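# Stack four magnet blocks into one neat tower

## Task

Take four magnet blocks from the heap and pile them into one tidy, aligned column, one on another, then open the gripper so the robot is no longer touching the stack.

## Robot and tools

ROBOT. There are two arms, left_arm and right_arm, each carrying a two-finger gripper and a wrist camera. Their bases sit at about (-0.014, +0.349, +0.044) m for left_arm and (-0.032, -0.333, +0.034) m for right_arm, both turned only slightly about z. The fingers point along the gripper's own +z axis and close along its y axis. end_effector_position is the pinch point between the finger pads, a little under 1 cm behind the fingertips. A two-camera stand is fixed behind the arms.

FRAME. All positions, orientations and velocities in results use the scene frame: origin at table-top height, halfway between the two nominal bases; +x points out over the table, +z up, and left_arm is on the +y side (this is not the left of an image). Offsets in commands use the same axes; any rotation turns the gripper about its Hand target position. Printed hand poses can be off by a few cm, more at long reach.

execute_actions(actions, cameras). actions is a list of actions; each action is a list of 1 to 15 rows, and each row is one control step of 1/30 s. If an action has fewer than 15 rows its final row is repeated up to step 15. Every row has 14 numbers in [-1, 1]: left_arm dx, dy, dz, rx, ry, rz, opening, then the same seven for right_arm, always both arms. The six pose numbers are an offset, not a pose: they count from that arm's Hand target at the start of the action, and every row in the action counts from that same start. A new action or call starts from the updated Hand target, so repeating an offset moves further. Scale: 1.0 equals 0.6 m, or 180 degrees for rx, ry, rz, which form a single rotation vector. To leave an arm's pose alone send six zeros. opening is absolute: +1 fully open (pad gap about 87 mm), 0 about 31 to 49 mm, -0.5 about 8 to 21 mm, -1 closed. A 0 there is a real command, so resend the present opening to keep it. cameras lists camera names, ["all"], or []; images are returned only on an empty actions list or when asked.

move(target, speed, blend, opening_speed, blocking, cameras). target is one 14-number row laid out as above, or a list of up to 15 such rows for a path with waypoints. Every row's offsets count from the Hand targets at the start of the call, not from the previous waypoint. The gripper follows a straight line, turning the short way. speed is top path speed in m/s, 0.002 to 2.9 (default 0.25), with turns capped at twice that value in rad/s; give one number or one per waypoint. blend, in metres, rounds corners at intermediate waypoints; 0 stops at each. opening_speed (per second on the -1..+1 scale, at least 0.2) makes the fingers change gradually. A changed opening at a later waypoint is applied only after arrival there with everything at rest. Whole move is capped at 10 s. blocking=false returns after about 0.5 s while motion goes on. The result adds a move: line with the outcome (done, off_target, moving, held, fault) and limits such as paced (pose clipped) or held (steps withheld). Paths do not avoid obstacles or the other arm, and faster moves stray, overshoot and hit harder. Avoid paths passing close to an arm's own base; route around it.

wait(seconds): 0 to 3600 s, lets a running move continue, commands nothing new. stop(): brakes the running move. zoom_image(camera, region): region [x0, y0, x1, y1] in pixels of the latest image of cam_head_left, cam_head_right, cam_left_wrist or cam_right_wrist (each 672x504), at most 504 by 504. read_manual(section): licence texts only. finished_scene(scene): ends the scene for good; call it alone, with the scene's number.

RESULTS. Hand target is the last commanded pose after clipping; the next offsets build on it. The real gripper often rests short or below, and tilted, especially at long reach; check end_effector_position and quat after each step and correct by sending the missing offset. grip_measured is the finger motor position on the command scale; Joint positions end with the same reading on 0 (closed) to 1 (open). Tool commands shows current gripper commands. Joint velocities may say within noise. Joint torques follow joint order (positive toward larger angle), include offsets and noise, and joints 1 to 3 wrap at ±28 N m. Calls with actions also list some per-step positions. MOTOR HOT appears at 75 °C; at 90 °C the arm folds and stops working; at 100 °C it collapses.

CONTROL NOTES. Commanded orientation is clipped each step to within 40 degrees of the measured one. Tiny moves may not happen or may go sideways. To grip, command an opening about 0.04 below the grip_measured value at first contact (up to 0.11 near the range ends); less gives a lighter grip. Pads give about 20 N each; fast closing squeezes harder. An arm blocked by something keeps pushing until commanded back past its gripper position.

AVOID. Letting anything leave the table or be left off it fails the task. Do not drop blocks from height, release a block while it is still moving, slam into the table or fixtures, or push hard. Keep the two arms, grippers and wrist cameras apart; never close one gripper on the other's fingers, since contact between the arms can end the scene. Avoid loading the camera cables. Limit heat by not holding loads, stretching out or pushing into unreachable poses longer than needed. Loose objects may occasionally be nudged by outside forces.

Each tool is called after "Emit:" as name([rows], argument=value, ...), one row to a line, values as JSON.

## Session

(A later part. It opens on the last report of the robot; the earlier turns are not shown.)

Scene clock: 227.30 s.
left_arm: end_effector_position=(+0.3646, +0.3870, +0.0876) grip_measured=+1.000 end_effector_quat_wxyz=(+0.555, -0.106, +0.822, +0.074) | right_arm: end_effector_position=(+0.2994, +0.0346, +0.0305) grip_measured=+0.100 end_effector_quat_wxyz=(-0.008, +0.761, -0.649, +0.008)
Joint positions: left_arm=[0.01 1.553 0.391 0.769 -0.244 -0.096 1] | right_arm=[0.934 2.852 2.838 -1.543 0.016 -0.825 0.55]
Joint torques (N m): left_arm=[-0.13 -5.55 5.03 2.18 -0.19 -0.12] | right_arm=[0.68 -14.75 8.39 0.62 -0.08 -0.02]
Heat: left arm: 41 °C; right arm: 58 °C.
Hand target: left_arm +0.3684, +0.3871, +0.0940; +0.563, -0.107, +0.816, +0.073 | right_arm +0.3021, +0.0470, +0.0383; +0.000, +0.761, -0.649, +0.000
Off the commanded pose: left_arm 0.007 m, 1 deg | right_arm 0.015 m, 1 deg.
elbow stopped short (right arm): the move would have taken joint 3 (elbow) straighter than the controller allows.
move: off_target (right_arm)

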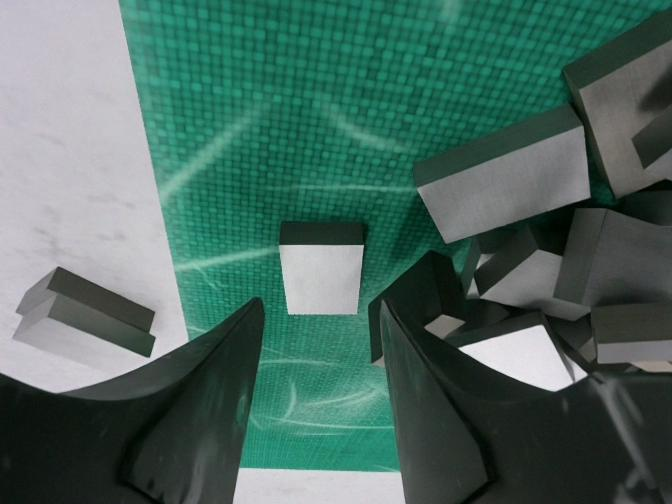

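Emit:
move([
  [0,0,0,0,0,0,1,-0.001,-0.013,0,0,0,0,-0.06],
  [0,0,0,0,0,0,1,-0.001,-0.013,-0.029,0,0,0,-0.06],
], cameras=["cam_right_wrist"], speed=0.05)

Scene clock: 232.87 s.
left_arm: end_effector_position=(+0.3646, +0.3870, +0.0876) grip_measured=+1.000 end_effector_quat_wxyz=(+0.555, -0.106, +0.822, +0.074) | right_arm: end_effector_position=(+0.2972, +0.0322, +0.0171) grip_measured=-0.060 end_effector_quat_wxyz=(+0.006, +0.761, -0.649, +0.008)
Joint positions: left_arm=[0.01 1.553 0.391 0.769 -0.244 -0.096 1] | right_arm=[0.934 2.88 2.838 -1.542 0.015 -0.825 0.47]
Joint torques (N m): left_arm=[-0.13 -5.63 5.08 2.19 -0.19 -0.11] | right_arm=[-0.09 -14 8.31 0.38 -0.09 -0.05]
Heat: left arm: 41 °C; right arm: 61 °C.
Hand target: left_arm +0.3684, +0.3871, +0.0940; +0.563, -0.107, +0.816, +0.073 | right_arm +0.3015, +0.0392, +0.0210; +0.000, +0.761, -0.649, +0.000
Off the commanded pose: left_arm 0.007 m, 1 deg | right_arm 0.009 m, 1 deg.
elbow stopped short (right arm): the move would have taken joint 3 (elbow) straighter than the controller allows.
move: done

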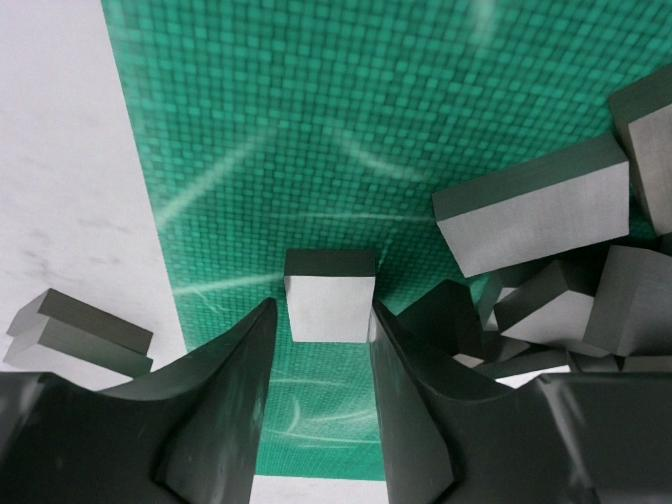

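Emit:
move([
  [0,0,0,0,0,0,1,0,0,0,0,0,0,-0.6],
  [0,0,0,0,0,0,1,0,0,0.13,0,0,0,-0.6],
  [0,0,0,0,0,0,1,-0.1575,-0.07,0.15,0,0,0.206,-0.6],
  [0,0,0,0,0,0,1,-0.1575,-0.07,0.095,0,0,0.206,-0.6],
], cameras=["cam_right_wrist"], blend=[0,0.03,0.02,0], speed=[0.05,0.12,0.2,0.1], opening_speed=0.8)

Scene clock: 241.57 s.
left_arm: end_effector_position=(+0.3646, +0.3870, +0.0876) grip_measured=+1.000 end_effector_quat_wxyz=(+0.555, -0.106, +0.822, +0.074) | right_arm: end_effector_position=(+0.2073, -0.0079, +0.0688) grip_measured=-0.166 end_effector_quat_wxyz=(+0.019, +0.924, -0.381, +0.003)
Joint positions: left_arm=[0.01 1.553 0.391 0.769 -0.244 -0.096 1] | right_arm=[1.07 2.191 1.769 -1.187 0.011 -1.32 0.417]
Joint torques (N m): left_arm=[-0.17 -5.56 5.04 2.19 -0.19 -0.1] | right_arm=[0.34 -14.01 5.16 0.46 -0.08 -0.15]
Heat: left arm: 41 °C; right arm: 63 °C.
Hand target: left_arm +0.3684, +0.3871, +0.0940; +0.563, -0.107, +0.816, +0.073 | right_arm +0.2070, -0.0029, +0.0779; +0.000, +0.928, -0.373, +0.000
Off the commanded pose: left_arm 0.007 m, 1 deg | right_arm 0.011 m, 2 deg.
elbow stopped short (right arm): the move would have taken joint 3 (elbow) straighter than the controller allows.
move: off_target (right_arm); blend cut to 0.0165 m at target 3

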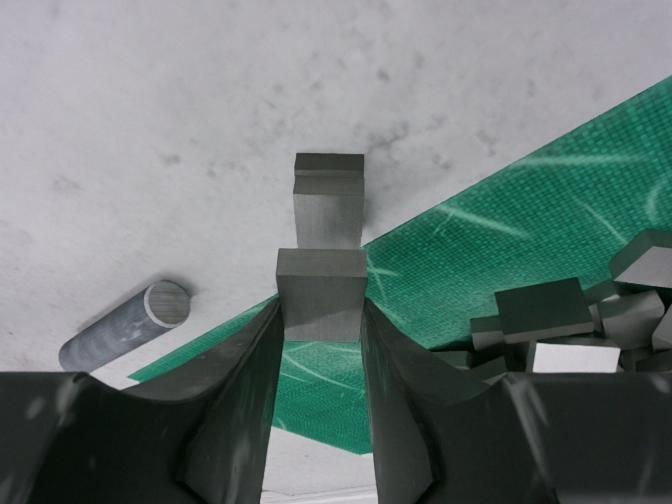

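Emit:
move(target=[0,0,0,0,0,0,1,-0.0023,0.005,-0.038,0,0,0,-0.6], cameras=["cam_right_wrist"], speed=0.06)

Scene clock: 250.07 s.
left_arm: end_effector_position=(+0.3646, +0.3870, +0.0876) grip_measured=+1.000 end_effector_quat_wxyz=(+0.555, -0.106, +0.822, +0.074) | right_arm: end_effector_position=(+0.2083, -0.0039, +0.0560) grip_measured=-0.166 end_effector_quat_wxyz=(+0.007, +0.925, -0.379, +0.005)
Joint positions: left_arm=[0.01 1.553 0.391 0.769 -0.244 -0.096 1] | right_arm=[1.073 2.191 1.719 -1.111 0.011 -1.32 0.417]
Joint torques (N m): left_arm=[-0.18 -5.57 5.05 2.19 -0.17 -0.12] | right_arm=[0.62 -11.4 5.15 0.52 -0.09 -0.08]
Heat: left arm: 41 °C; right arm: 64 °C.
Hand target: left_arm +0.3684, +0.3871, +0.0940; +0.563, -0.107, +0.816, +0.073 | right_arm +0.2057, +0.0002, +0.0551; +0.000, +0.928, -0.374, +0.000
Off the commanded pose: left_arm 0.007 m, 1 deg | right_arm 0.005 m, 1 deg.
move: done

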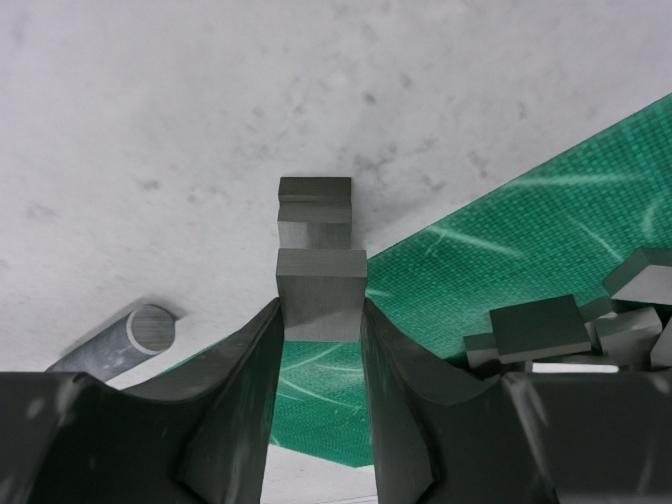

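Emit:
move(target=[0,0,0,0,0,0,1,-0.0047,-0.0018,-0.022,0,0,0,-0.6], cameras=["cam_right_wrist"], speed=0.05)

Scene clock: 255.23 s.
left_arm: end_effector_position=(+0.3646, +0.3870, +0.0876) grip_measured=+1.000 end_effector_quat_wxyz=(+0.555, -0.106, +0.822, +0.074) | right_arm: end_effector_position=(+0.2063, -0.0051, +0.0443) grip_measured=-0.166 end_effector_quat_wxyz=(+0.005, +0.926, -0.378, +0.005)
Joint positions: left_arm=[0.01 1.553 0.391 0.769 -0.244 -0.096 1] | right_arm=[1.076 2.191 1.672 -1.06 0.011 -1.32 0.417]
Joint torques (N m): left_arm=[-0.17 -5.71 5.07 2.18 -0.18 -0.11] | right_arm=[0.8 -10.96 5.08 0.54 -0.09 -0.04]
Heat: left arm: 41 °C; right arm: 63 °C.
Hand target: left_arm +0.3684, +0.3871, +0.0940; +0.563, -0.107, +0.816, +0.073 | right_arm +0.2028, -0.0010, +0.0419; +0.000, +0.928, -0.374, +0.000
Off the commanded pose: left_arm 0.007 m, 1 deg | right_arm 0.006 m, 1 deg.
move: done

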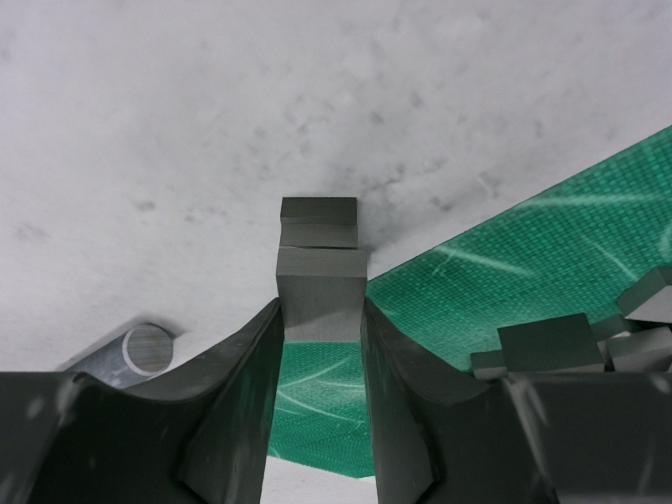

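Emit:
move([
  [0,0,0,0,0,0,1,-0.003,-0.003,0,0,0,0,-0.6],
  [0,0,0,0,0,0,1,-0.002,-0.0025,-0.013,0,0,0,-0.6],
], cameras=["cam_right_wrist"], speed=0.04)

Scene clock: 263.03 s.
left_arm: end_effector_position=(+0.3646, +0.3870, +0.0876) grip_measured=+1.000 end_effector_quat_wxyz=(+0.555, -0.106, +0.822, +0.074) | right_arm: end_effector_position=(+0.2044, -0.0057, +0.0373) grip_measured=-0.166 end_effector_quat_wxyz=(+0.004, +0.926, -0.377, +0.005)
Joint positions: left_arm=[0.01 1.553 0.391 0.769 -0.244 -0.096 1] | right_arm=[1.079 2.191 1.643 -1.029 0.011 -1.32 0.417]
Joint torques (N m): left_arm=[-0.21 -5.59 5.03 2.18 -0.17 -0.1] | right_arm=[0.54 -10.69 5.15 0.51 -0.09 -0.02]
Heat: left arm: 41 °C; right arm: 62 °C.
Hand target: left_arm +0.3684, +0.3871, +0.0940; +0.563, -0.107, +0.816, +0.073 | right_arm +0.2016, -0.0025, +0.0341; +0.000, +0.928, -0.374, +0.000
Off the commanded pose: left_arm 0.007 m, 1 deg | right_arm 0.005 m, 1 deg.
move: done

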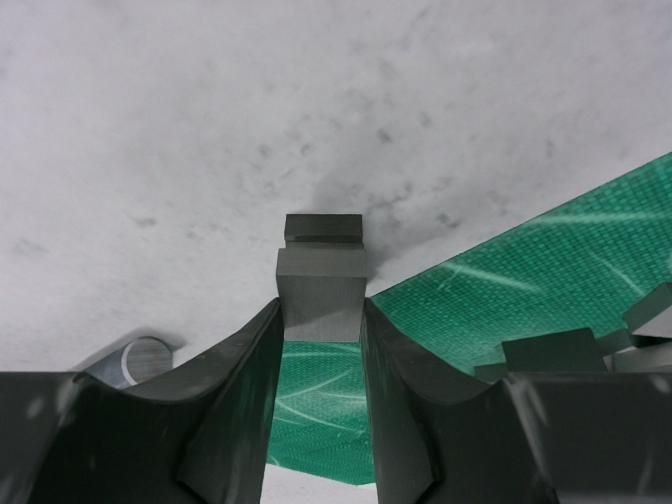

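Emit:
zoom_image(camera="cam_right_wrist", region=[250, 190, 400, 300])

Scaled by 3.360 from the camera's image (finer frame: 960x720).

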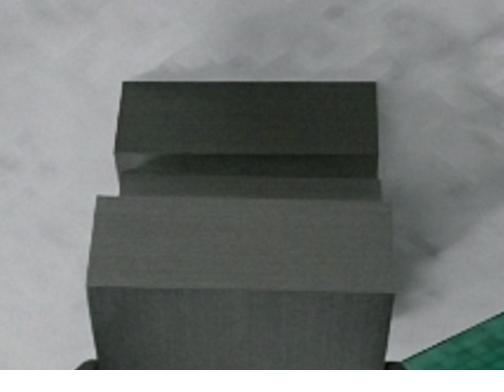

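Emit:
move(target=[0,0,0,0,0,0,1,0,0,0.05,0,0,0,-0.6], cameras=["cam_right_wrist"], speed=0.05)

Emit:
zoom_image(camera="cam_right_wrist", region=[250, 130, 400, 300])

Scene clock: 274.77 s.
left_arm: end_effector_position=(+0.3646, +0.3870, +0.0876) grip_measured=+1.000 end_effector_quat_wxyz=(+0.555, -0.106, +0.822, +0.074) | right_arm: end_effector_position=(+0.2004, -0.0127, +0.0443) grip_measured=-0.166 end_effector_quat_wxyz=(+0.024, +0.926, -0.376, +0.002)
Joint positions: left_arm=[0.01 1.553 0.391 0.769 -0.244 -0.096 1] | right_arm=[1.079 2.191 1.669 -1.095 0.011 -1.32 0.417]
Joint torques (N m): left_arm=[-0.12 -5.55 5 2.19 -0.18 -0.12] | right_arm=[0.54 -13.97 8.64 0.02 -0.09 -0.03]
Heat: left arm: 41 °C; right arm: 61 °C.
Hand target: left_arm +0.3684, +0.3871, +0.0940; +0.563, -0.107, +0.816, +0.073 | right_arm +0.2016, -0.0025, +0.0641; +0.000, +0.928, -0.374, +0.000
Off the commanded pose: left_arm 0.007 m, 1 deg | right_arm 0.022 m, 3 deg.
move: off_target (right_arm)

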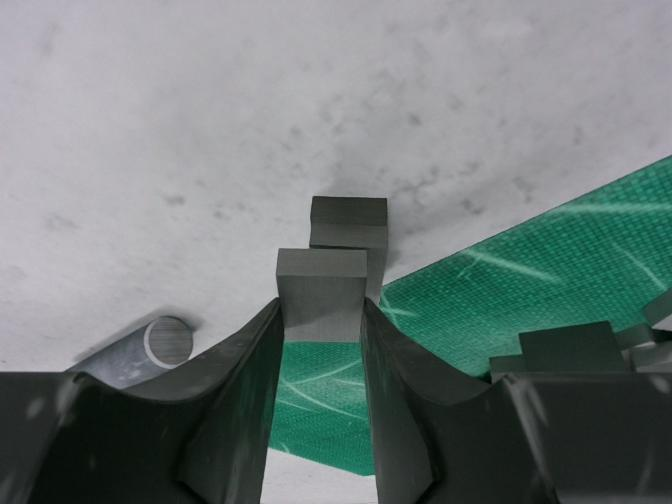

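Scaled by 2.965 from the camera's image (finer frame: 960x720).

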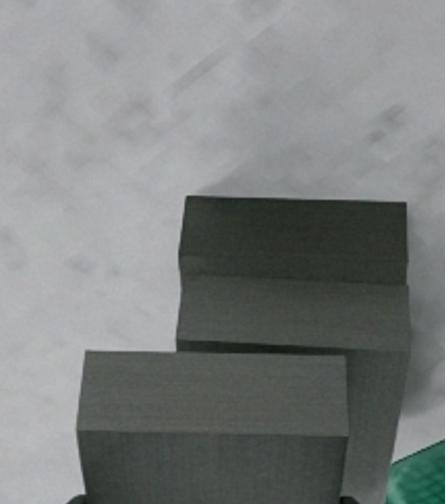

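Emit:
move(target=[0,0,0,0,0,0,1,0.013,0,-0.01,0,0,0,-0.6], cameras=["cam_right_wrist"], speed=0.05)

Scene clock: 284.00 s.
left_arm: end_effector_position=(+0.3646, +0.3870, +0.0876) grip_measured=+1.000 end_effector_quat_wxyz=(+0.555, -0.106, +0.822, +0.074) | right_arm: end_effector_position=(+0.2036, -0.0107, +0.0468) grip_measured=-0.166 end_effector_quat_wxyz=(+0.018, +0.926, -0.377, +0.003)
Joint positions: left_arm=[0.01 1.553 0.391 0.769 -0.244 -0.096 1] | right_arm=[1.075 2.191 1.68 -1.096 0.011 -1.323 0.417]
Joint torques (N m): left_arm=[-0.14 -5.61 5.12 2.18 -0.2 -0.11] | right_arm=[-0.39 -12.01 8.69 0.15 -0.09 -0.11]
Heat: left arm: 42 °C; right arm: 62 °C.
Hand target: left_arm +0.3684, +0.3871, +0.0940; +0.563, -0.107, +0.816, +0.073 | right_arm +0.2094, -0.0026, +0.0580; +0.000, +0.928, -0.374, +0.000
Off the commanded pose: left_arm 0.007 m, 1 deg | right_arm 0.015 m, 2 deg.
move: off_target (right_arm)

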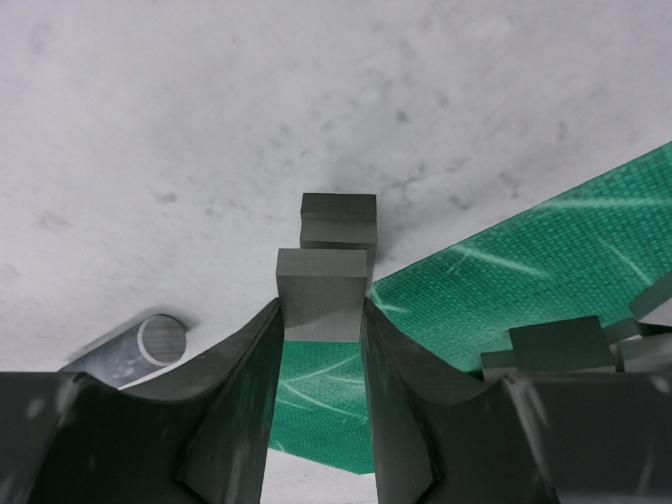

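Emit:
move(target=[0,0,0,0,0,0,1,0.005,0.003,-0.03,0,0,0,-0.6], cameras=["cam_right_wrist"], speed=0.05)

Scene clock: 287.10 s.
left_arm: end_effector_position=(+0.3646, +0.3870, +0.0876) grip_measured=+1.000 end_effector_quat_wxyz=(+0.555, -0.106, +0.822, +0.074) | right_arm: end_effector_position=(+0.2081, -0.0070, +0.0390) grip_measured=-0.166 end_effector_quat_wxyz=(+0.013, +0.926, -0.377, +0.004)
Joint positions: left_arm=[0.01 1.553 0.391 0.769 -0.244 -0.096 1] | right_arm=[1.07 2.21 1.68 -1.066 0.011 -1.328 0.417]
Joint torques (N m): left_arm=[-0.17 -5.63 5.08 2.21 -0.19 -0.1] | right_arm=[-0.28 -10.92 6.6 0.44 -0.09 -0.18]
Heat: left arm: 42 °C; right arm: 62 °C.
Hand target: left_arm +0.3684, +0.3871, +0.0940; +0.563, -0.107, +0.816, +0.073 | right_arm +0.2124, -0.0007, +0.0402; +0.000, +0.928, -0.374, +0.000
Off the commanded pose: left_arm 0.007 m, 1 deg | right_arm 0.008 m, 2 deg.
move: done

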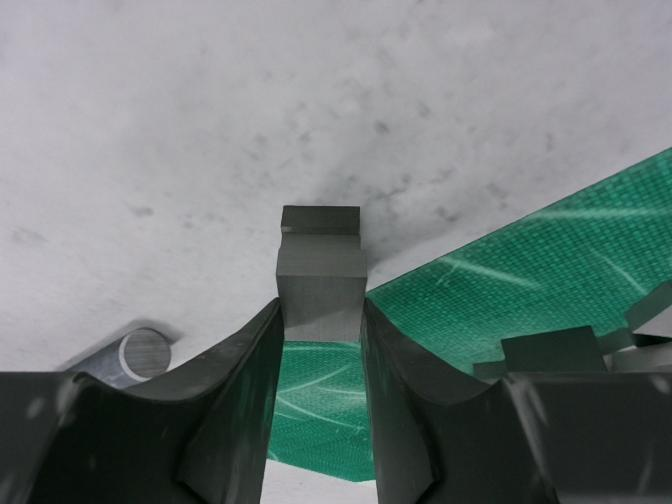

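Emit:
move(target=[0,0,0,0,0,0,1,-0.001,-0.0012,-0.008,0,0,0,-0.6], cameras=["cam_right_wrist"], speed=0.03)

Emit:
zoom_image(camera="cam_right_wrist", region=[250, 190, 400, 300])

Scene clock: 291.03 s.
left_arm: end_effector_position=(+0.3646, +0.3870, +0.0876) grip_measured=+1.000 end_effector_quat_wxyz=(+0.555, -0.106, +0.822, +0.074) | right_arm: end_effector_position=(+0.2104, -0.0031, +0.0387) grip_measured=-0.166 end_effector_quat_wxyz=(+0.004, +0.926, -0.377, +0.005)
Joint positions: left_arm=[0.01 1.553 0.391 0.769 -0.244 -0.096 1] | right_arm=[1.07 2.21 1.68 -1.048 0.011 -1.328 0.417]
Joint torques (N m): left_arm=[-0.2 -5.64 5.08 2.21 -0.17 -0.12] | right_arm=[-0.34 -10.59 5.41 0.56 -0.08 -0.16]
Heat: left arm: 42 °C; right arm: 61 °C.
Hand target: left_arm +0.3684, +0.3871, +0.0940; +0.563, -0.107, +0.816, +0.073 | right_arm +0.2118, -0.0014, +0.0354; +0.000, +0.928, -0.374, +0.000
Off the commanded pose: left_arm 0.007 m, 1 deg | right_arm 0.004 m, 1 deg.
move: done

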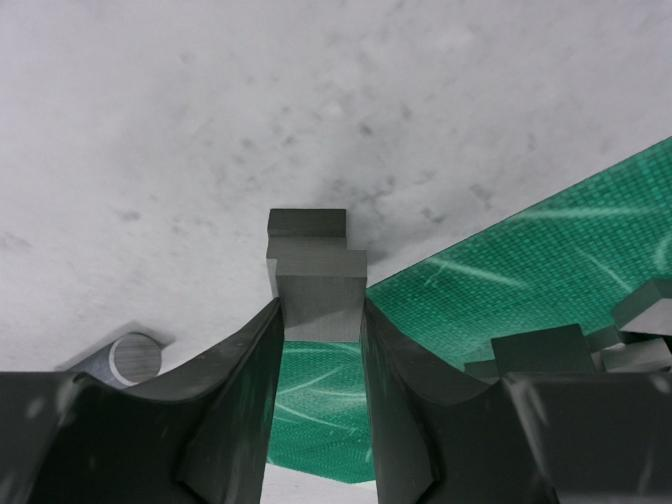

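Scaled by 3.360 from the camera's image (finer frame: 960x720).

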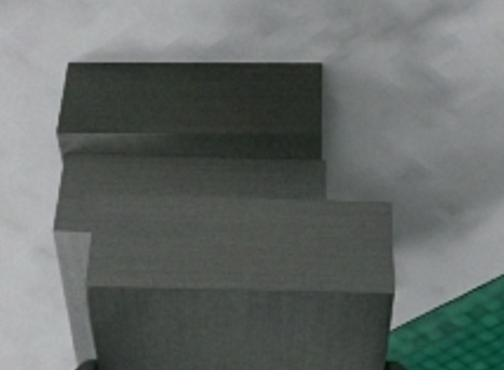

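Emit:
move([
  [0,0,0,0,0,0,1,-0.003,-0.01,0.014,0,0,0,-0.6],
  [0,0,0,0,0,0,1,-0.003,-0.01,-0.002,0,0,0,-0.6],
], cameras=["cam_right_wrist"], speed=0.05)

Emit:
zoom_image(camera="cam_right_wrist", region=[250, 190, 400, 300])

Scene clock: 300.53 s.
left_arm: end_effector_position=(+0.3646, +0.3870, +0.0876) grip_measured=+1.000 end_effector_quat_wxyz=(+0.555, -0.106, +0.822, +0.074) | right_arm: end_effector_position=(+0.2088, -0.0075, +0.0346) grip_measured=-0.166 end_effector_quat_wxyz=(+0.009, +0.926, -0.377, +0.004)
Joint positions: left_arm=[0.01 1.553 0.391 0.769 -0.244 -0.096 1] | right_arm=[1.068 2.206 1.657 -1.038 0.011 -1.331 0.417]
Joint torques (N m): left_arm=[-0.12 -5.68 5.04 2.2 -0.2 -0.11] | right_arm=[-0.51 -12.23 4.03 0.59 -0.07 -0.16]
Heat: left arm: 42 °C; right arm: 59 °C.
Hand target: left_arm +0.3684, +0.3871, +0.0940; +0.563, -0.107, +0.816, +0.073 | right_arm +0.2101, -0.0074, +0.0341; +0.000, +0.928, -0.374, +0.000
Off the commanded pose: left_arm 0.007 m, 1 deg | right_arm 0.001 m, 1 deg.
move: done

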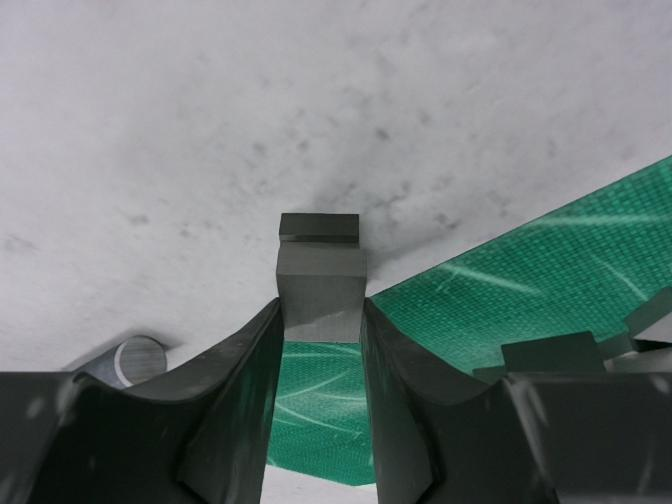

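Scaled by 3.360 from the camera's image (finer frame: 960x720).

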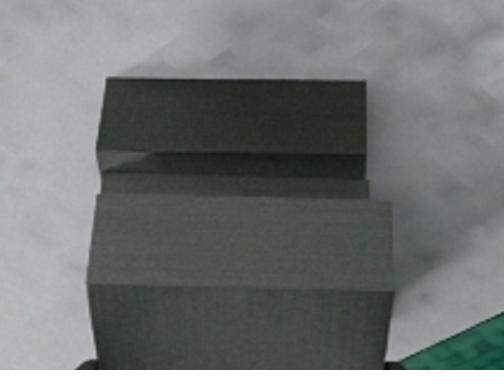

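Emit:
move([
  [0,0,0,0,0,0,1,0,0,0.004,0,0,0,0.1],
  [0,0,0,0,0,0,1,0,0,0.17,0,0,0,0.1],
  [0,0,0,0,0,0,1,0.24,0.091,0.192,0.261,-0.106,-0.719,0.1],
], cameras=["cam_right_wrist"], blend=[0,0.01,0], speed=[0.05,0.1,0.3], opening_speed=0.8)

Scene clock: 315.63 s.
left_arm: end_effector_position=(+0.3646, +0.3870, +0.0876) grip_measured=+1.000 end_effector_quat_wxyz=(+0.555, -0.106, +0.822, +0.074) | right_arm: end_effector_position=(+0.3471, +0.0471, +0.1412) grip_measured=+0.100 end_effector_quat_wxyz=(+0.331, -0.013, +0.944, -0.002)
Joint positions: left_arm=[0.01 1.553 0.391 0.769 -0.244 -0.096 1] | right_arm=[0.929 2.335 2.223 -0.993 0.508 0.75 0.55]
Joint torques (N m): left_arm=[-0.12 -5.6 5.12 2.17 -0.18 -0.12] | right_arm=[-0.28 -12.05 9.77 1.18 0.69 0.16]
Heat: left arm: 42 °C; right arm: 61 °C.
Hand target: left_arm +0.3684, +0.3871, +0.0940; +0.563, -0.107, +0.816, +0.073 | right_arm +0.3540, +0.0472, +0.1493; +0.342, +0.001, +0.940, -0.001
Off the commanded pose: left_arm 0.007 m, 1 deg | right_arm 0.011 m, 2 deg.
move: off_target (right_arm)

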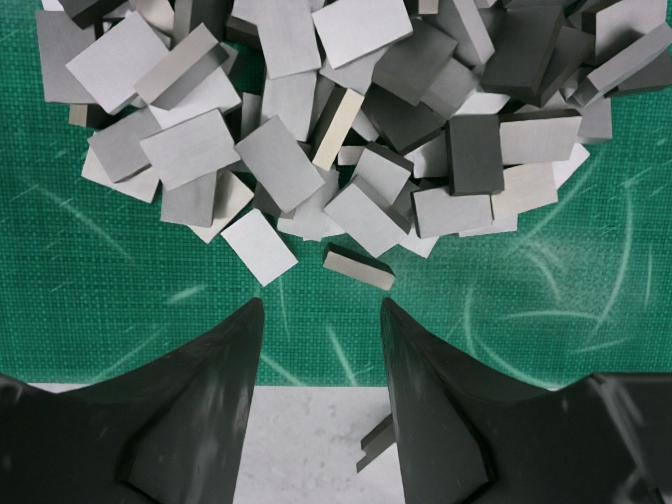

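Emit:
move(target=[0,0,0,0,0,0,1,-0.003,0.07,-0.132,-0.073,0.2135,0.202,0.1], cameras=["cam_right_wrist"])

Scene clock: 322.03 s.
left_arm: end_effector_position=(+0.3646, +0.3870, +0.0876) grip_measured=+1.000 end_effector_quat_wxyz=(+0.555, -0.106, +0.822, +0.074) | right_arm: end_effector_position=(+0.3432, +0.0818, +0.0620) grip_measured=+0.100 end_effector_quat_wxyz=(+0.161, -0.310, +0.934, +0.081)
Joint positions: left_arm=[0.01 1.553 0.391 0.769 -0.244 -0.096 1] | right_arm=[0.856 2.789 2.834 -1.255 0.014 0.182 0.55]
Joint torques (N m): left_arm=[-0.14 -5.56 5.04 2.19 -0.17 -0.11] | right_arm=[-0.38 -14.12 9.31 1.46 -0.02 -0.13]
Heat: left arm: 42 °C; right arm: 62 °C.
Hand target: left_arm +0.3684, +0.3871, +0.0940; +0.563, -0.107, +0.816, +0.073 | right_arm +0.3522, +0.0893, +0.0701; +0.001, -0.324, +0.946, -0.001
Off the commanded pose: left_arm 0.007 m, 1 deg | right_arm 0.014 m, 21 deg.
elbow stopped short (right arm): the move would have taken joint 3 (elbow) straighter than the controller allows.
move: off_target (right_arm)

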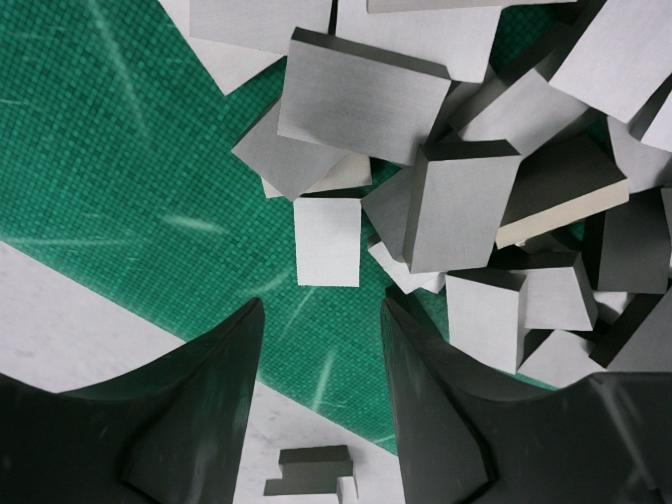

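Emit:
move(target=[0,0,0,0,0,0,1,-0.008,-0.006,-0.06,0,0,0,0.0], cameras=["cam_right_wrist"], speed=0.12)

Scene clock: 331.77 s.
left_arm: end_effector_position=(+0.3646, +0.3870, +0.0876) grip_measured=+1.000 end_effector_quat_wxyz=(+0.555, -0.106, +0.822, +0.074) | right_arm: end_effector_position=(+0.3385, +0.0779, +0.0289) grip_measured=+0.000 end_effector_quat_wxyz=(+0.133, -0.313, +0.938, +0.068)
Joint positions: left_arm=[0.01 1.553 0.391 0.769 -0.244 -0.096 1] | right_arm=[0.856 2.851 2.834 -1.253 0.009 0.182 0.5]
Joint torques (N m): left_arm=[-0.18 -5.68 5.12 2.18 -0.19 -0.11] | right_arm=[-0.2 -13.96 9.25 1.35 0.05 -0.13]
Heat: left arm: 42 °C; right arm: 63 °C.
Hand target: left_arm +0.3684, +0.3871, +0.0940; +0.563, -0.107, +0.816, +0.073 | right_arm +0.3474, +0.0857, +0.0342; +0.001, -0.324, +0.946, -0.001
Off the commanded pose: left_arm 0.007 m, 1 deg | right_arm 0.013 m, 17 deg.
elbow stopped short (right arm): the move would have taken joint 3 (elbow) straighter than the controller allows.
move: off_target (right_arm)

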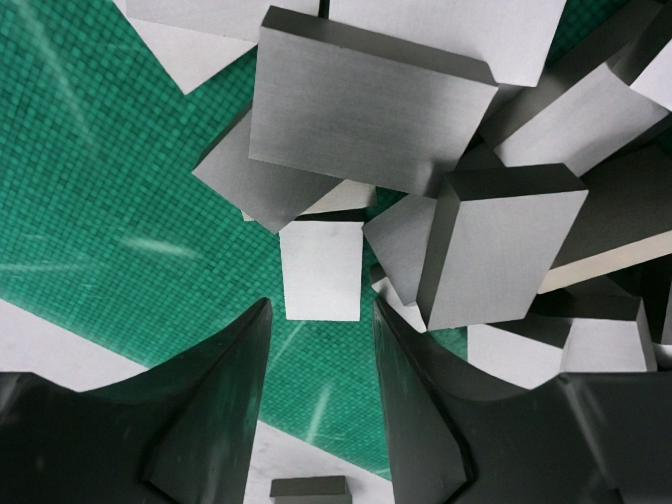

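Emit:
move([
  [0,0,0,0,0,0,1,-0.008,-0.006,0,0,0,0,-0.04],
  [0,0,0,0,0,0,1,-0.007,-0.006,-0.026,0,0,0,-0.04],
  [0,0,0,0,0,0,1,-0.007,-0.006,-0.026,0,0,0,-0.6],
], cameras=["cam_right_wrist"], speed=0.05, opening_speed=0.7)

Scene clock: 343.80 s.
left_arm: end_effector_position=(+0.3646, +0.3870, +0.0876) grip_measured=+1.000 end_effector_quat_wxyz=(+0.555, -0.106, +0.822, +0.074) | right_arm: end_effector_position=(+0.3345, +0.0780, +0.0174) grip_measured=-0.165 end_effector_quat_wxyz=(+0.120, -0.314, +0.939, +0.070)
Joint positions: left_arm=[0.01 1.553 0.391 0.769 -0.244 -0.096 1] | right_arm=[0.856 2.872 2.834 -1.253 -0.008 0.181 0.418]
Joint torques (N m): left_arm=[-0.12 -5.55 5.08 2.18 -0.18 -0.11] | right_arm=[-0.14 -13.29 9.24 1.19 0.21 -0.11]
Heat: left arm: 42 °C; right arm: 65 °C.
Hand target: left_arm +0.3684, +0.3871, +0.0940; +0.563, -0.107, +0.816, +0.073 | right_arm +0.3432, +0.0821, +0.0185; +0.001, -0.324, +0.946, -0.001
Off the commanded pose: left_arm 0.007 m, 1 deg | right_arm 0.010 m, 16 deg.
elbow stopped short (right arm): the move would have taken joint 3 (elbow) straighter than the controller allows.
move: off_target (right_arm); target 3's new opening was sent with right_arm's hand 0.010 m and 16 deg from that target

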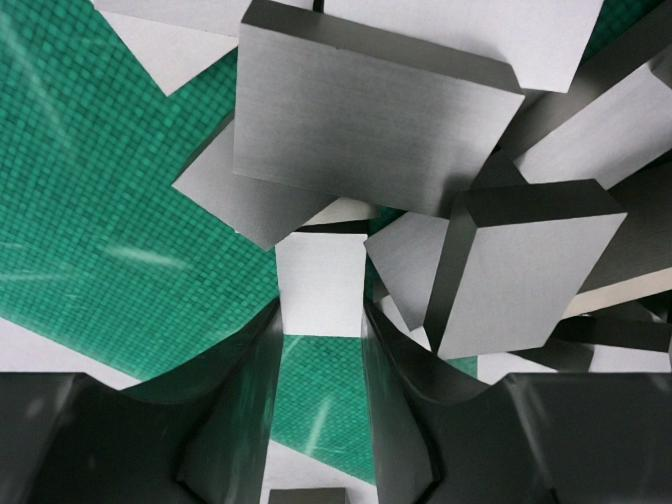

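Emit:
move([
  [0,0,0,0,0,0,1,0,0,0.15,0,0,0,-0.6],
  [0,0,0,0,0,0,1,-0.23,-0.137,0.2,0.0137,-0.096,-0.457,-0.6],
  [0,0,0,0,0,0,1,-0.23,-0.137,0.1225,0.0137,-0.096,-0.457,-0.6],
], cameras=["cam_right_wrist"], blend=[0.03,0.02,0], speed=[0.12,0.25,0.1])

Scene clock: 357.63 s.
left_arm: end_effector_position=(+0.3646, +0.3870, +0.0876) grip_measured=+1.000 end_effector_quat_wxyz=(+0.555, -0.106, +0.822, +0.074) | right_arm: end_effector_position=(+0.2011, -0.0025, +0.0821) grip_measured=-0.165 end_effector_quat_wxyz=(+0.122, +0.373, +0.919, -0.045)
Joint positions: left_arm=[0.01 1.553 0.391 0.769 -0.244 -0.096 1] | right_arm=[0.998 2.118 1.731 -1.22 0.257 1.744 0.418]
Joint torques (N m): left_arm=[-0.24 -5.6 5.11 2.18 -0.19 -0.11] | right_arm=[0.55 -13.42 5.12 0.38 0.62 0.19]
Heat: left arm: 42 °C; right arm: 66 °C.
Hand target: left_arm +0.3684, +0.3871, +0.0940; +0.563, -0.107, +0.816, +0.073 | right_arm +0.2053, -0.0001, +0.0921; +0.137, +0.379, +0.915, -0.027
Off the commanded pose: left_arm 0.007 m, 1 deg | right_arm 0.011 m, 3 deg.
elbow stopped short (right arm): the move would have taken joint 3 (elbow) straighter than the controller allows.
move: off_target (right_arm)

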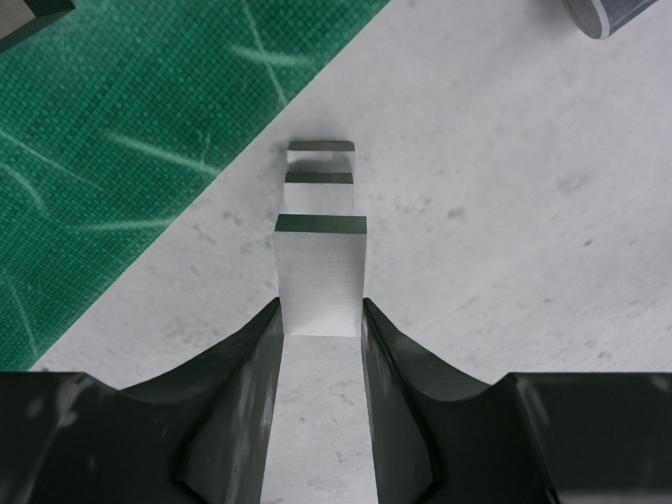

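Emit:
move(target=[0,0,0,0,0,0,1,0.0015,0.001,-0.045,0,0,0,-0.6], cameras=["cam_right_wrist"], speed=0.06)

Scene clock: 369.80 s.
left_arm: end_effector_position=(+0.3646, +0.3870, +0.0876) grip_measured=+1.000 end_effector_quat_wxyz=(+0.555, -0.106, +0.822, +0.074) | right_arm: end_effector_position=(+0.2025, -0.0006, +0.0639) grip_measured=-0.165 end_effector_quat_wxyz=(+0.124, +0.374, +0.918, -0.034)
Joint positions: left_arm=[0.01 1.553 0.391 0.769 -0.244 -0.096 1] | right_arm=[0.998 2.118 1.657 -1.124 0.258 1.744 0.418]
Joint torques (N m): left_arm=[-0.16 -5.67 4.94 2.17 -0.19 -0.12] | right_arm=[0.47 -11.15 5.12 0.45 0.64 0.16]
Heat: left arm: 42 °C; right arm: 66 °C.
Hand target: left_arm +0.3684, +0.3871, +0.0940; +0.563, -0.107, +0.816, +0.073 | right_arm +0.2061, +0.0004, +0.0650; +0.137, +0.379, +0.915, -0.027
Off the commanded pose: left_arm 0.007 m, 1 deg | right_arm 0.004 m, 2 deg.
move: done

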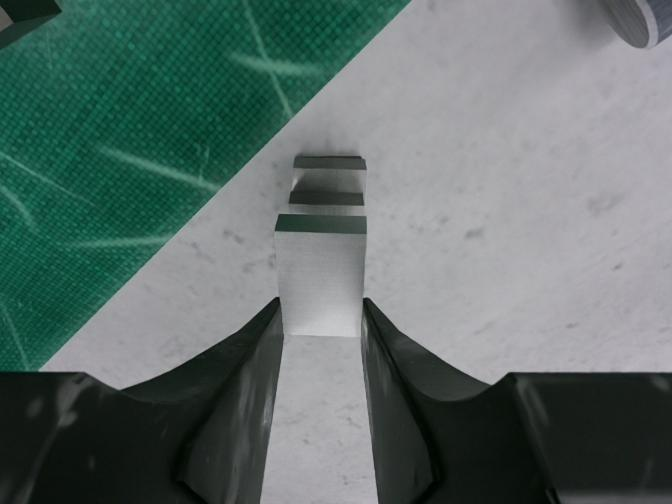

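Emit:
move([
  [0,0,0,0,0,0,1,-0.003,0,-0.017,0,0,0,-0.6],
], cameras=["cam_right_wrist"], speed=0.04)

Emit:
zoom_image(camera="cam_right_wrist", region=[250, 140, 400, 260])

Scene clock: 375.43 s.
left_arm: end_effector_position=(+0.3646, +0.3870, +0.0876) grip_measured=+1.000 end_effector_quat_wxyz=(+0.555, -0.106, +0.822, +0.074) | right_arm: end_effector_position=(+0.2022, -0.0012, +0.0559) grip_measured=-0.165 end_effector_quat_wxyz=(+0.125, +0.375, +0.918, -0.032)
Joint positions: left_arm=[0.01 1.553 0.391 0.769 -0.244 -0.096 1] | right_arm=[0.998 2.118 1.624 -1.087 0.258 1.746 0.418]
Joint torques (N m): left_arm=[-0.18 -5.63 5.05 2.18 -0.18 -0.11] | right_arm=[0.77 -10.52 5.14 0.48 0.63 0.18]
Heat: left arm: 42 °C; right arm: 65 °C.
Hand target: left_arm +0.3684, +0.3871, +0.0940; +0.563, -0.107, +0.816, +0.073 | right_arm +0.2044, +0.0005, +0.0548; +0.137, +0.379, +0.915, -0.027
Off the commanded pose: left_arm 0.007 m, 1 deg | right_arm 0.003 m, 2 deg.
move: done

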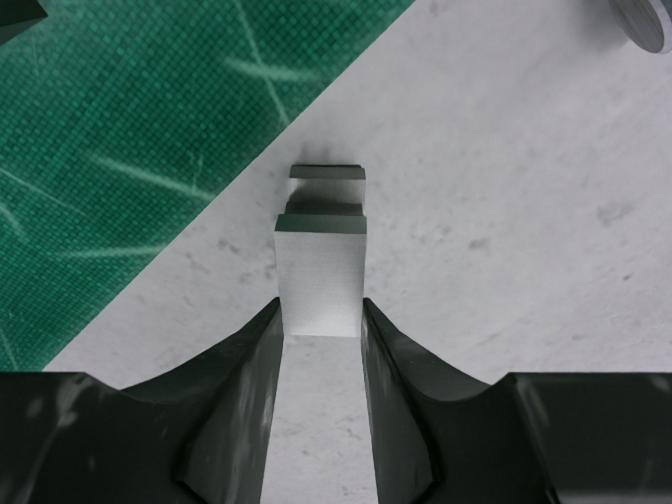

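Scaled by 3.360 from the camera's image (finer frame: 960x720).

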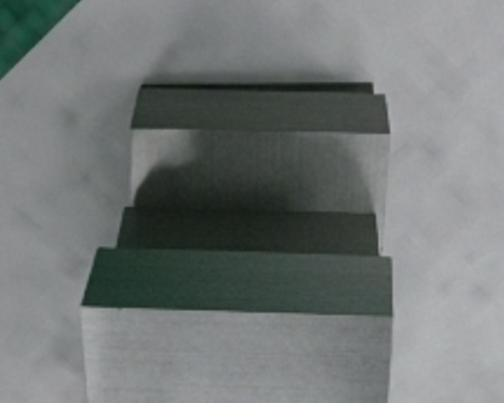

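Emit:
move([
  [0,0,0,0,0,0,1,-0.001,0,-0.014,0,0,0,-0.6],
], cameras=["cam_right_wrist"], speed=0.03)

Emit:
zoom_image(camera="cam_right_wrist", region=[250, 140, 400, 260])

Scene clock: 378.90 s.
left_arm: end_effector_position=(+0.3646, +0.3870, +0.0876) grip_measured=+1.000 end_effector_quat_wxyz=(+0.555, -0.106, +0.822, +0.074) | right_arm: end_effector_position=(+0.2011, -0.0005, +0.0492) grip_measured=-0.165 end_effector_quat_wxyz=(+0.125, +0.375, +0.918, -0.030)
Joint positions: left_arm=[0.01 1.553 0.391 0.769 -0.244 -0.096 1] | right_arm=[1.001 2.121 1.602 -1.057 0.258 1.747 0.418]
Joint torques (N m): left_arm=[-0.17 -5.6 5.12 2.21 -0.18 -0.12] | right_arm=[0.64 -9.98 5.12 0.49 0.63 0.18]
Heat: left arm: 42 °C; right arm: 65 °C.
Hand target: left_arm +0.3684, +0.3871, +0.0940; +0.563, -0.107, +0.816, +0.073 | right_arm +0.2038, +0.0005, +0.0465; +0.137, +0.379, +0.915, -0.027
Off the commanded pose: left_arm 0.007 m, 1 deg | right_arm 0.004 m, 2 deg.
move: done

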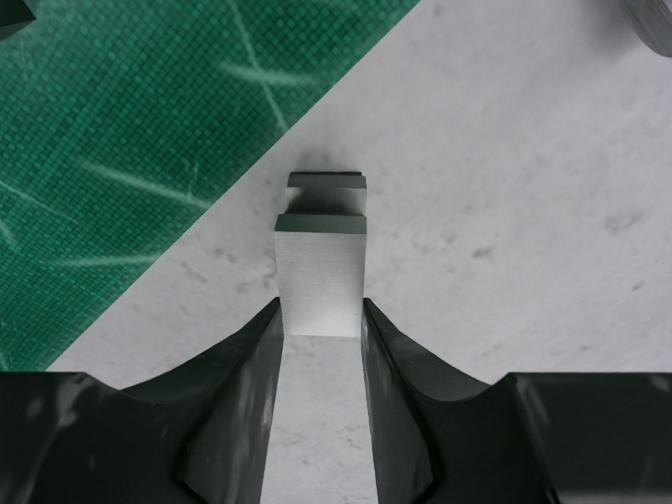

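Scaled by 3.360 from the camera's image (finer frame: 960x720).

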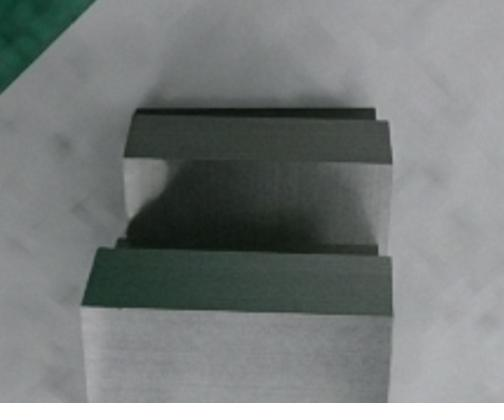

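Emit:
move([
  [0,0,0,0,0,0,1,-0.006,0.0055,0.005,0,0,0,-0.6],
], cameras=["cam_right_wrist"], speed=0.03)

Emit:
zoom_image(camera="cam_right_wrist", region=[250, 140, 400, 260])

Scene clock: 385.70 s.
left_arm: end_effector_position=(+0.3646, +0.3870, +0.0876) grip_measured=+1.000 end_effector_quat_wxyz=(+0.555, -0.106, +0.822, +0.074) | right_arm: end_effector_position=(+0.1970, +0.0031, +0.0492) grip_measured=-0.165 end_effector_quat_wxyz=(+0.126, +0.374, +0.919, -0.028)
Joint positions: left_arm=[0.01 1.553 0.391 0.769 -0.244 -0.096 1] | right_arm=[1.015 2.121 1.602 -1.057 0.258 1.759 0.418]
Joint torques (N m): left_arm=[-0.14 -5.6 5.07 2.2 -0.17 -0.11] | right_arm=[0.5 -10.07 6.2 0.3 0.62 0.19]
Heat: left arm: 42 °C; right arm: 64 °C.
Hand target: left_arm +0.3684, +0.3871, +0.0940; +0.563, -0.107, +0.816, +0.073 | right_arm +0.2001, +0.0039, +0.0495; +0.137, +0.379, +0.915, -0.027
Off the commanded pose: left_arm 0.007 m, 1 deg | right_arm 0.003 m, 1 deg.
move: done

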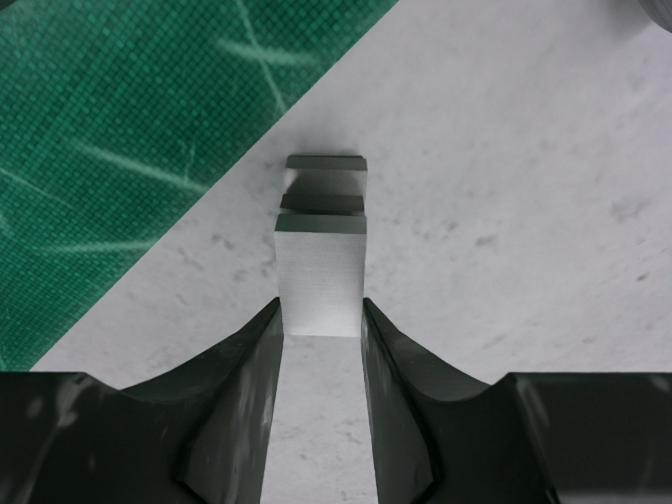

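Scaled by 3.360 from the camera's image (finer frame: 960x720).

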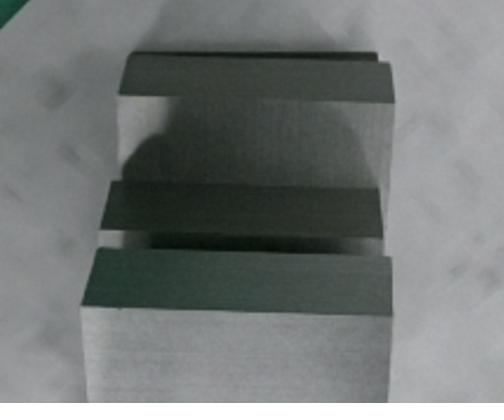

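Emit:
move([
  [0,0,0,0,0,0,1,0,0,-0.011,0,0,0,-0.6],
], cameras=["cam_right_wrist"], speed=0.03)

Emit:
zoom_image(camera="cam_right_wrist", region=[250, 140, 400, 260])

Scene clock: 390.90 s.
left_arm: end_effector_position=(+0.3646, +0.3870, +0.0876) grip_measured=+1.000 end_effector_quat_wxyz=(+0.555, -0.106, +0.822, +0.074) | right_arm: end_effector_position=(+0.1974, +0.0038, +0.0461) grip_measured=-0.165 end_effector_quat_wxyz=(+0.126, +0.374, +0.918, -0.029)
Joint positions: left_arm=[0.01 1.553 0.391 0.769 -0.244 -0.096 1] | right_arm=[1.015 2.129 1.602 -1.05 0.258 1.76 0.418]
Joint torques (N m): left_arm=[-0.16 -5.56 5.11 2.2 -0.19 -0.12] | right_arm=[0.49 -10.3 4.9 0.44 0.63 0.18]
Heat: left arm: 42 °C; right arm: 63 °C.
Hand target: left_arm +0.3684, +0.3871, +0.0940; +0.563, -0.107, +0.816, +0.073 | right_arm +0.2001, +0.0038, +0.0429; +0.137, +0.379, +0.915, -0.027
Off the commanded pose: left_arm 0.007 m, 1 deg | right_arm 0.004 m, 1 deg.
move: done

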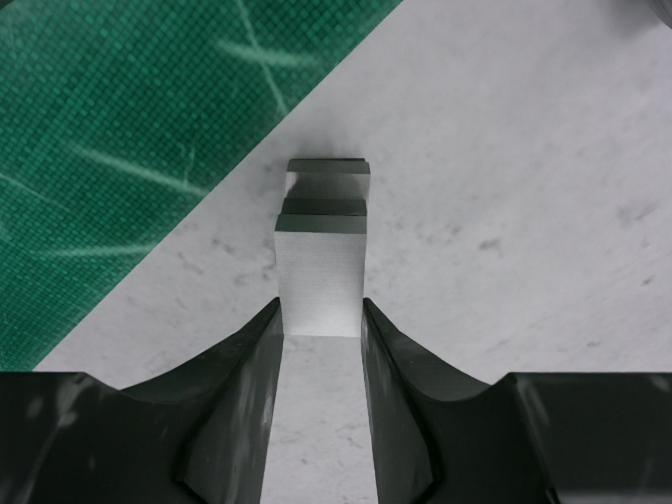

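Scaled by 3.360 from the camera's image (finer frame: 960x720).

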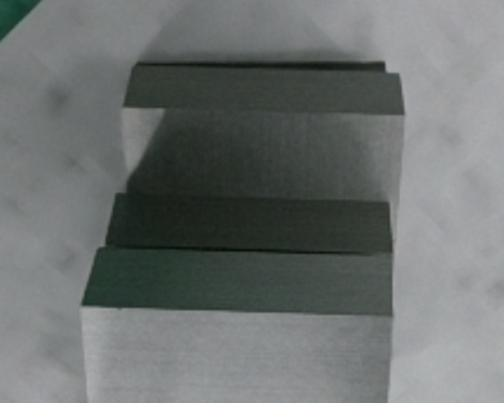

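Emit:
move([
  [0,0,0,0,0,0,1,0,0,-0.005,0,0,0,-0.6],
  [0,0,0,0,0,0,1,0,0,0,0,0,0,0.1],
  [0,0,0,0,0,0,1,0,0,0.2,0,0,0,0.1],
  [0,0,0,0,0,0,1,0.0125,-0.004,0.2,-0.0204,0.097,0.502,0.9],
], cameras=["cam_right_wrist","cam_head_right"], speed=[0.03,0.03,0.08,0.25], opening_speed=0.8)

Scene clock: 406.70 s.
left_arm: end_effector_position=(+0.3646, +0.3870, +0.0876) grip_measured=+1.000 end_effector_quat_wxyz=(+0.555, -0.106, +0.822, +0.074) | right_arm: end_effector_position=(+0.2077, -0.0016, +0.1580) grip_measured=+0.900 end_effector_quat_wxyz=(+0.022, -0.385, +0.922, +0.005)
Joint positions: left_arm=[0.01 1.553 0.391 0.769 -0.244 -0.096 1] | right_arm=[0.965 2.302 2.321 -1.548 0.014 0.144 0.95]
Joint torques (N m): left_arm=[-0.17 -5.6 5.07 2.2 -0.17 -0.1] | right_arm=[0.13 -11.12 8.53 0.33 -0.03 -0.12]
Heat: left arm: 42 °C; right arm: 62 °C.
Hand target: left_arm +0.3684, +0.3871, +0.0940; +0.563, -0.107, +0.816, +0.073 | right_arm +0.2076, +0.0014, +0.1628; +0.000, -0.391, +0.920, +0.000
Off the commanded pose: left_arm 0.007 m, 1 deg | right_arm 0.006 m, 3 deg.
joint sent to its limit (right arm) — joint 4 (wrist pitch), lower limit. The joint targets are off in orientation, not in position.
move: off_target (right_arm); target 4's new opening was sent with right_arm's hand 0.006 m and 3 deg from that target
Images, in order (width x height): cam_head_right 672x504, cam_right_wrist 672x504.

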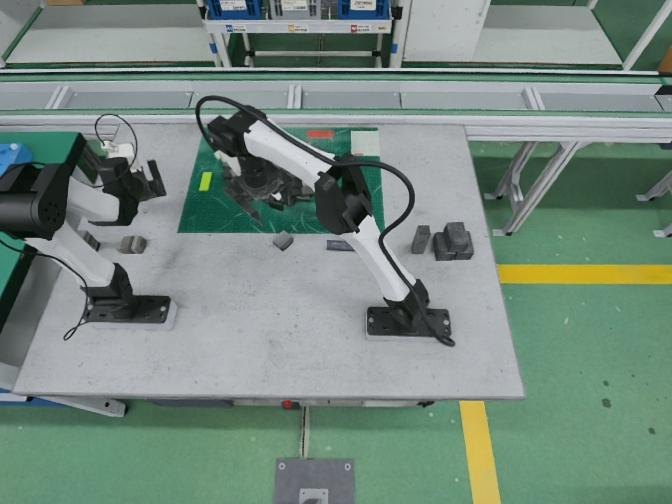

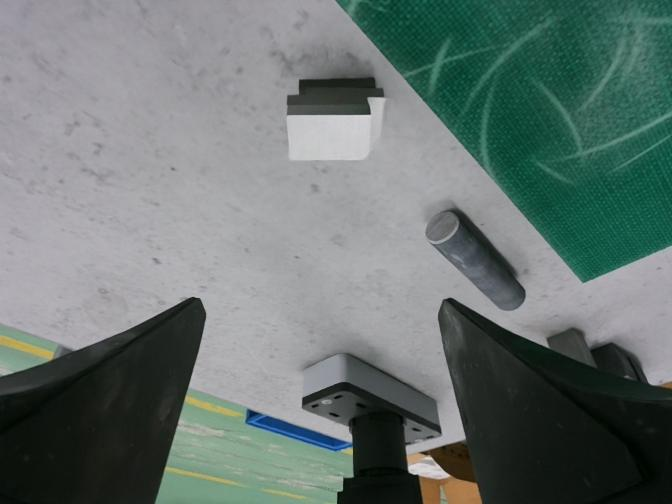

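Emit:
move(target=[0,0,0,0,0,0,1,0.001,-0.002,-0.115,0,0,0,0.9], cameras=["cam_right_wrist"], speed=0.12)

Scene clock: 415.03 s.
left_arm: end_effector_position=(+0.3646, +0.3870, +0.0876) grip_measured=+1.000 end_effector_quat_wxyz=(+0.555, -0.106, +0.822, +0.074) | right_arm: end_effector_position=(+0.2072, -0.0024, +0.0963) grip_measured=+0.900 end_effector_quat_wxyz=(-0.001, -0.387, +0.922, -0.009)
Joint positions: left_arm=[0.01 1.553 0.391 0.769 -0.244 -0.096 1] | right_arm=[0.965 2.322 2.1 -1.36 0.014 0.141 0.95]
Joint torques (N m): left_arm=[-0.13 -5.65 5.08 2.18 -0.19 -0.11] | right_arm=[-0.09 -11.93 5.41 0.62 -0.01 -0.12]
Heat: left arm: 43 °C; right arm: 62 °C.
Hand target: left_arm +0.3684, +0.3871, +0.0940; +0.563, -0.107, +0.816, +0.073 | right_arm +0.2082, +0.0002, +0.0938; +0.000, -0.391, +0.921, +0.000
Off the commanded pose: left_arm 0.007 m, 1 deg | right_arm 0.004 m, 1 deg.
move: done

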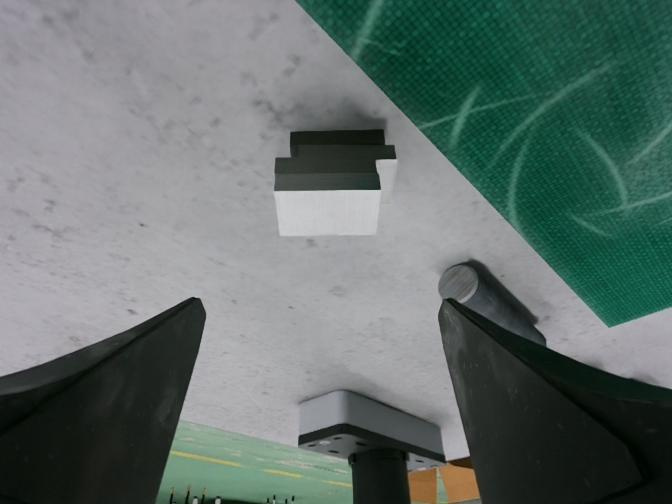

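Emit:
move([
  [0,0,0,0,0,0,1,0.0055,-0.005,0,0,0,0,0.9],
  [0,0,0,0,0,0,1,0.0055,-0.005,-0.137,0,0,0,0.9],
], cameras=["cam_right_wrist"], speed=0.07)

Scene clock: 425.43 s.
left_arm: end_effector_position=(+0.3646, +0.3870, +0.0876) grip_measured=+1.000 end_effector_quat_wxyz=(+0.555, -0.106, +0.822, +0.074) | right_arm: end_effector_position=(+0.2105, -0.0042, +0.0154) grip_measured=+0.900 end_effector_quat_wxyz=(+0.000, -0.388, +0.922, -0.008)
Joint positions: left_arm=[0.01 1.553 0.391 0.769 -0.244 -0.096 1] | right_arm=[0.957 2.37 1.859 -1.068 0.014 0.131 0.95]
Joint torques (N m): left_arm=[-0.12 -5.59 5.07 2.2 -0.18 -0.1] | right_arm=[-0.25 -11.69 5.23 0.64 0 -0.13]
Heat: left arm: 43 °C; right arm: 61 °C.
Hand target: left_arm +0.3684, +0.3871, +0.0940; +0.563, -0.107, +0.816, +0.073 | right_arm +0.2115, -0.0028, +0.0116; +0.000, -0.391, +0.920, +0.000
Off the commanded pose: left_arm 0.007 m, 1 deg | right_arm 0.004 m, 1 deg.
move: done

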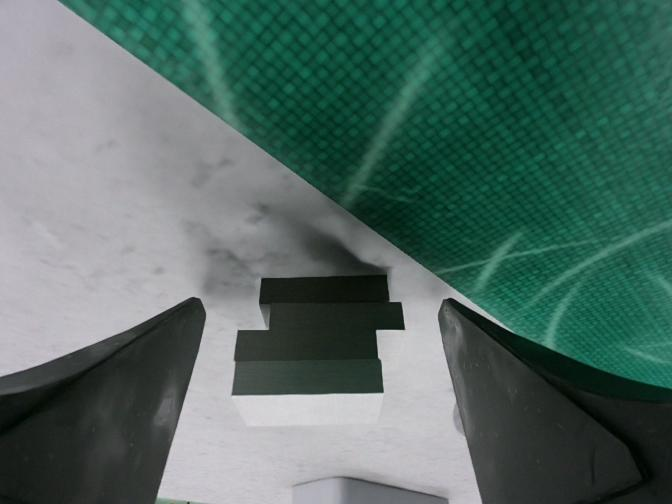

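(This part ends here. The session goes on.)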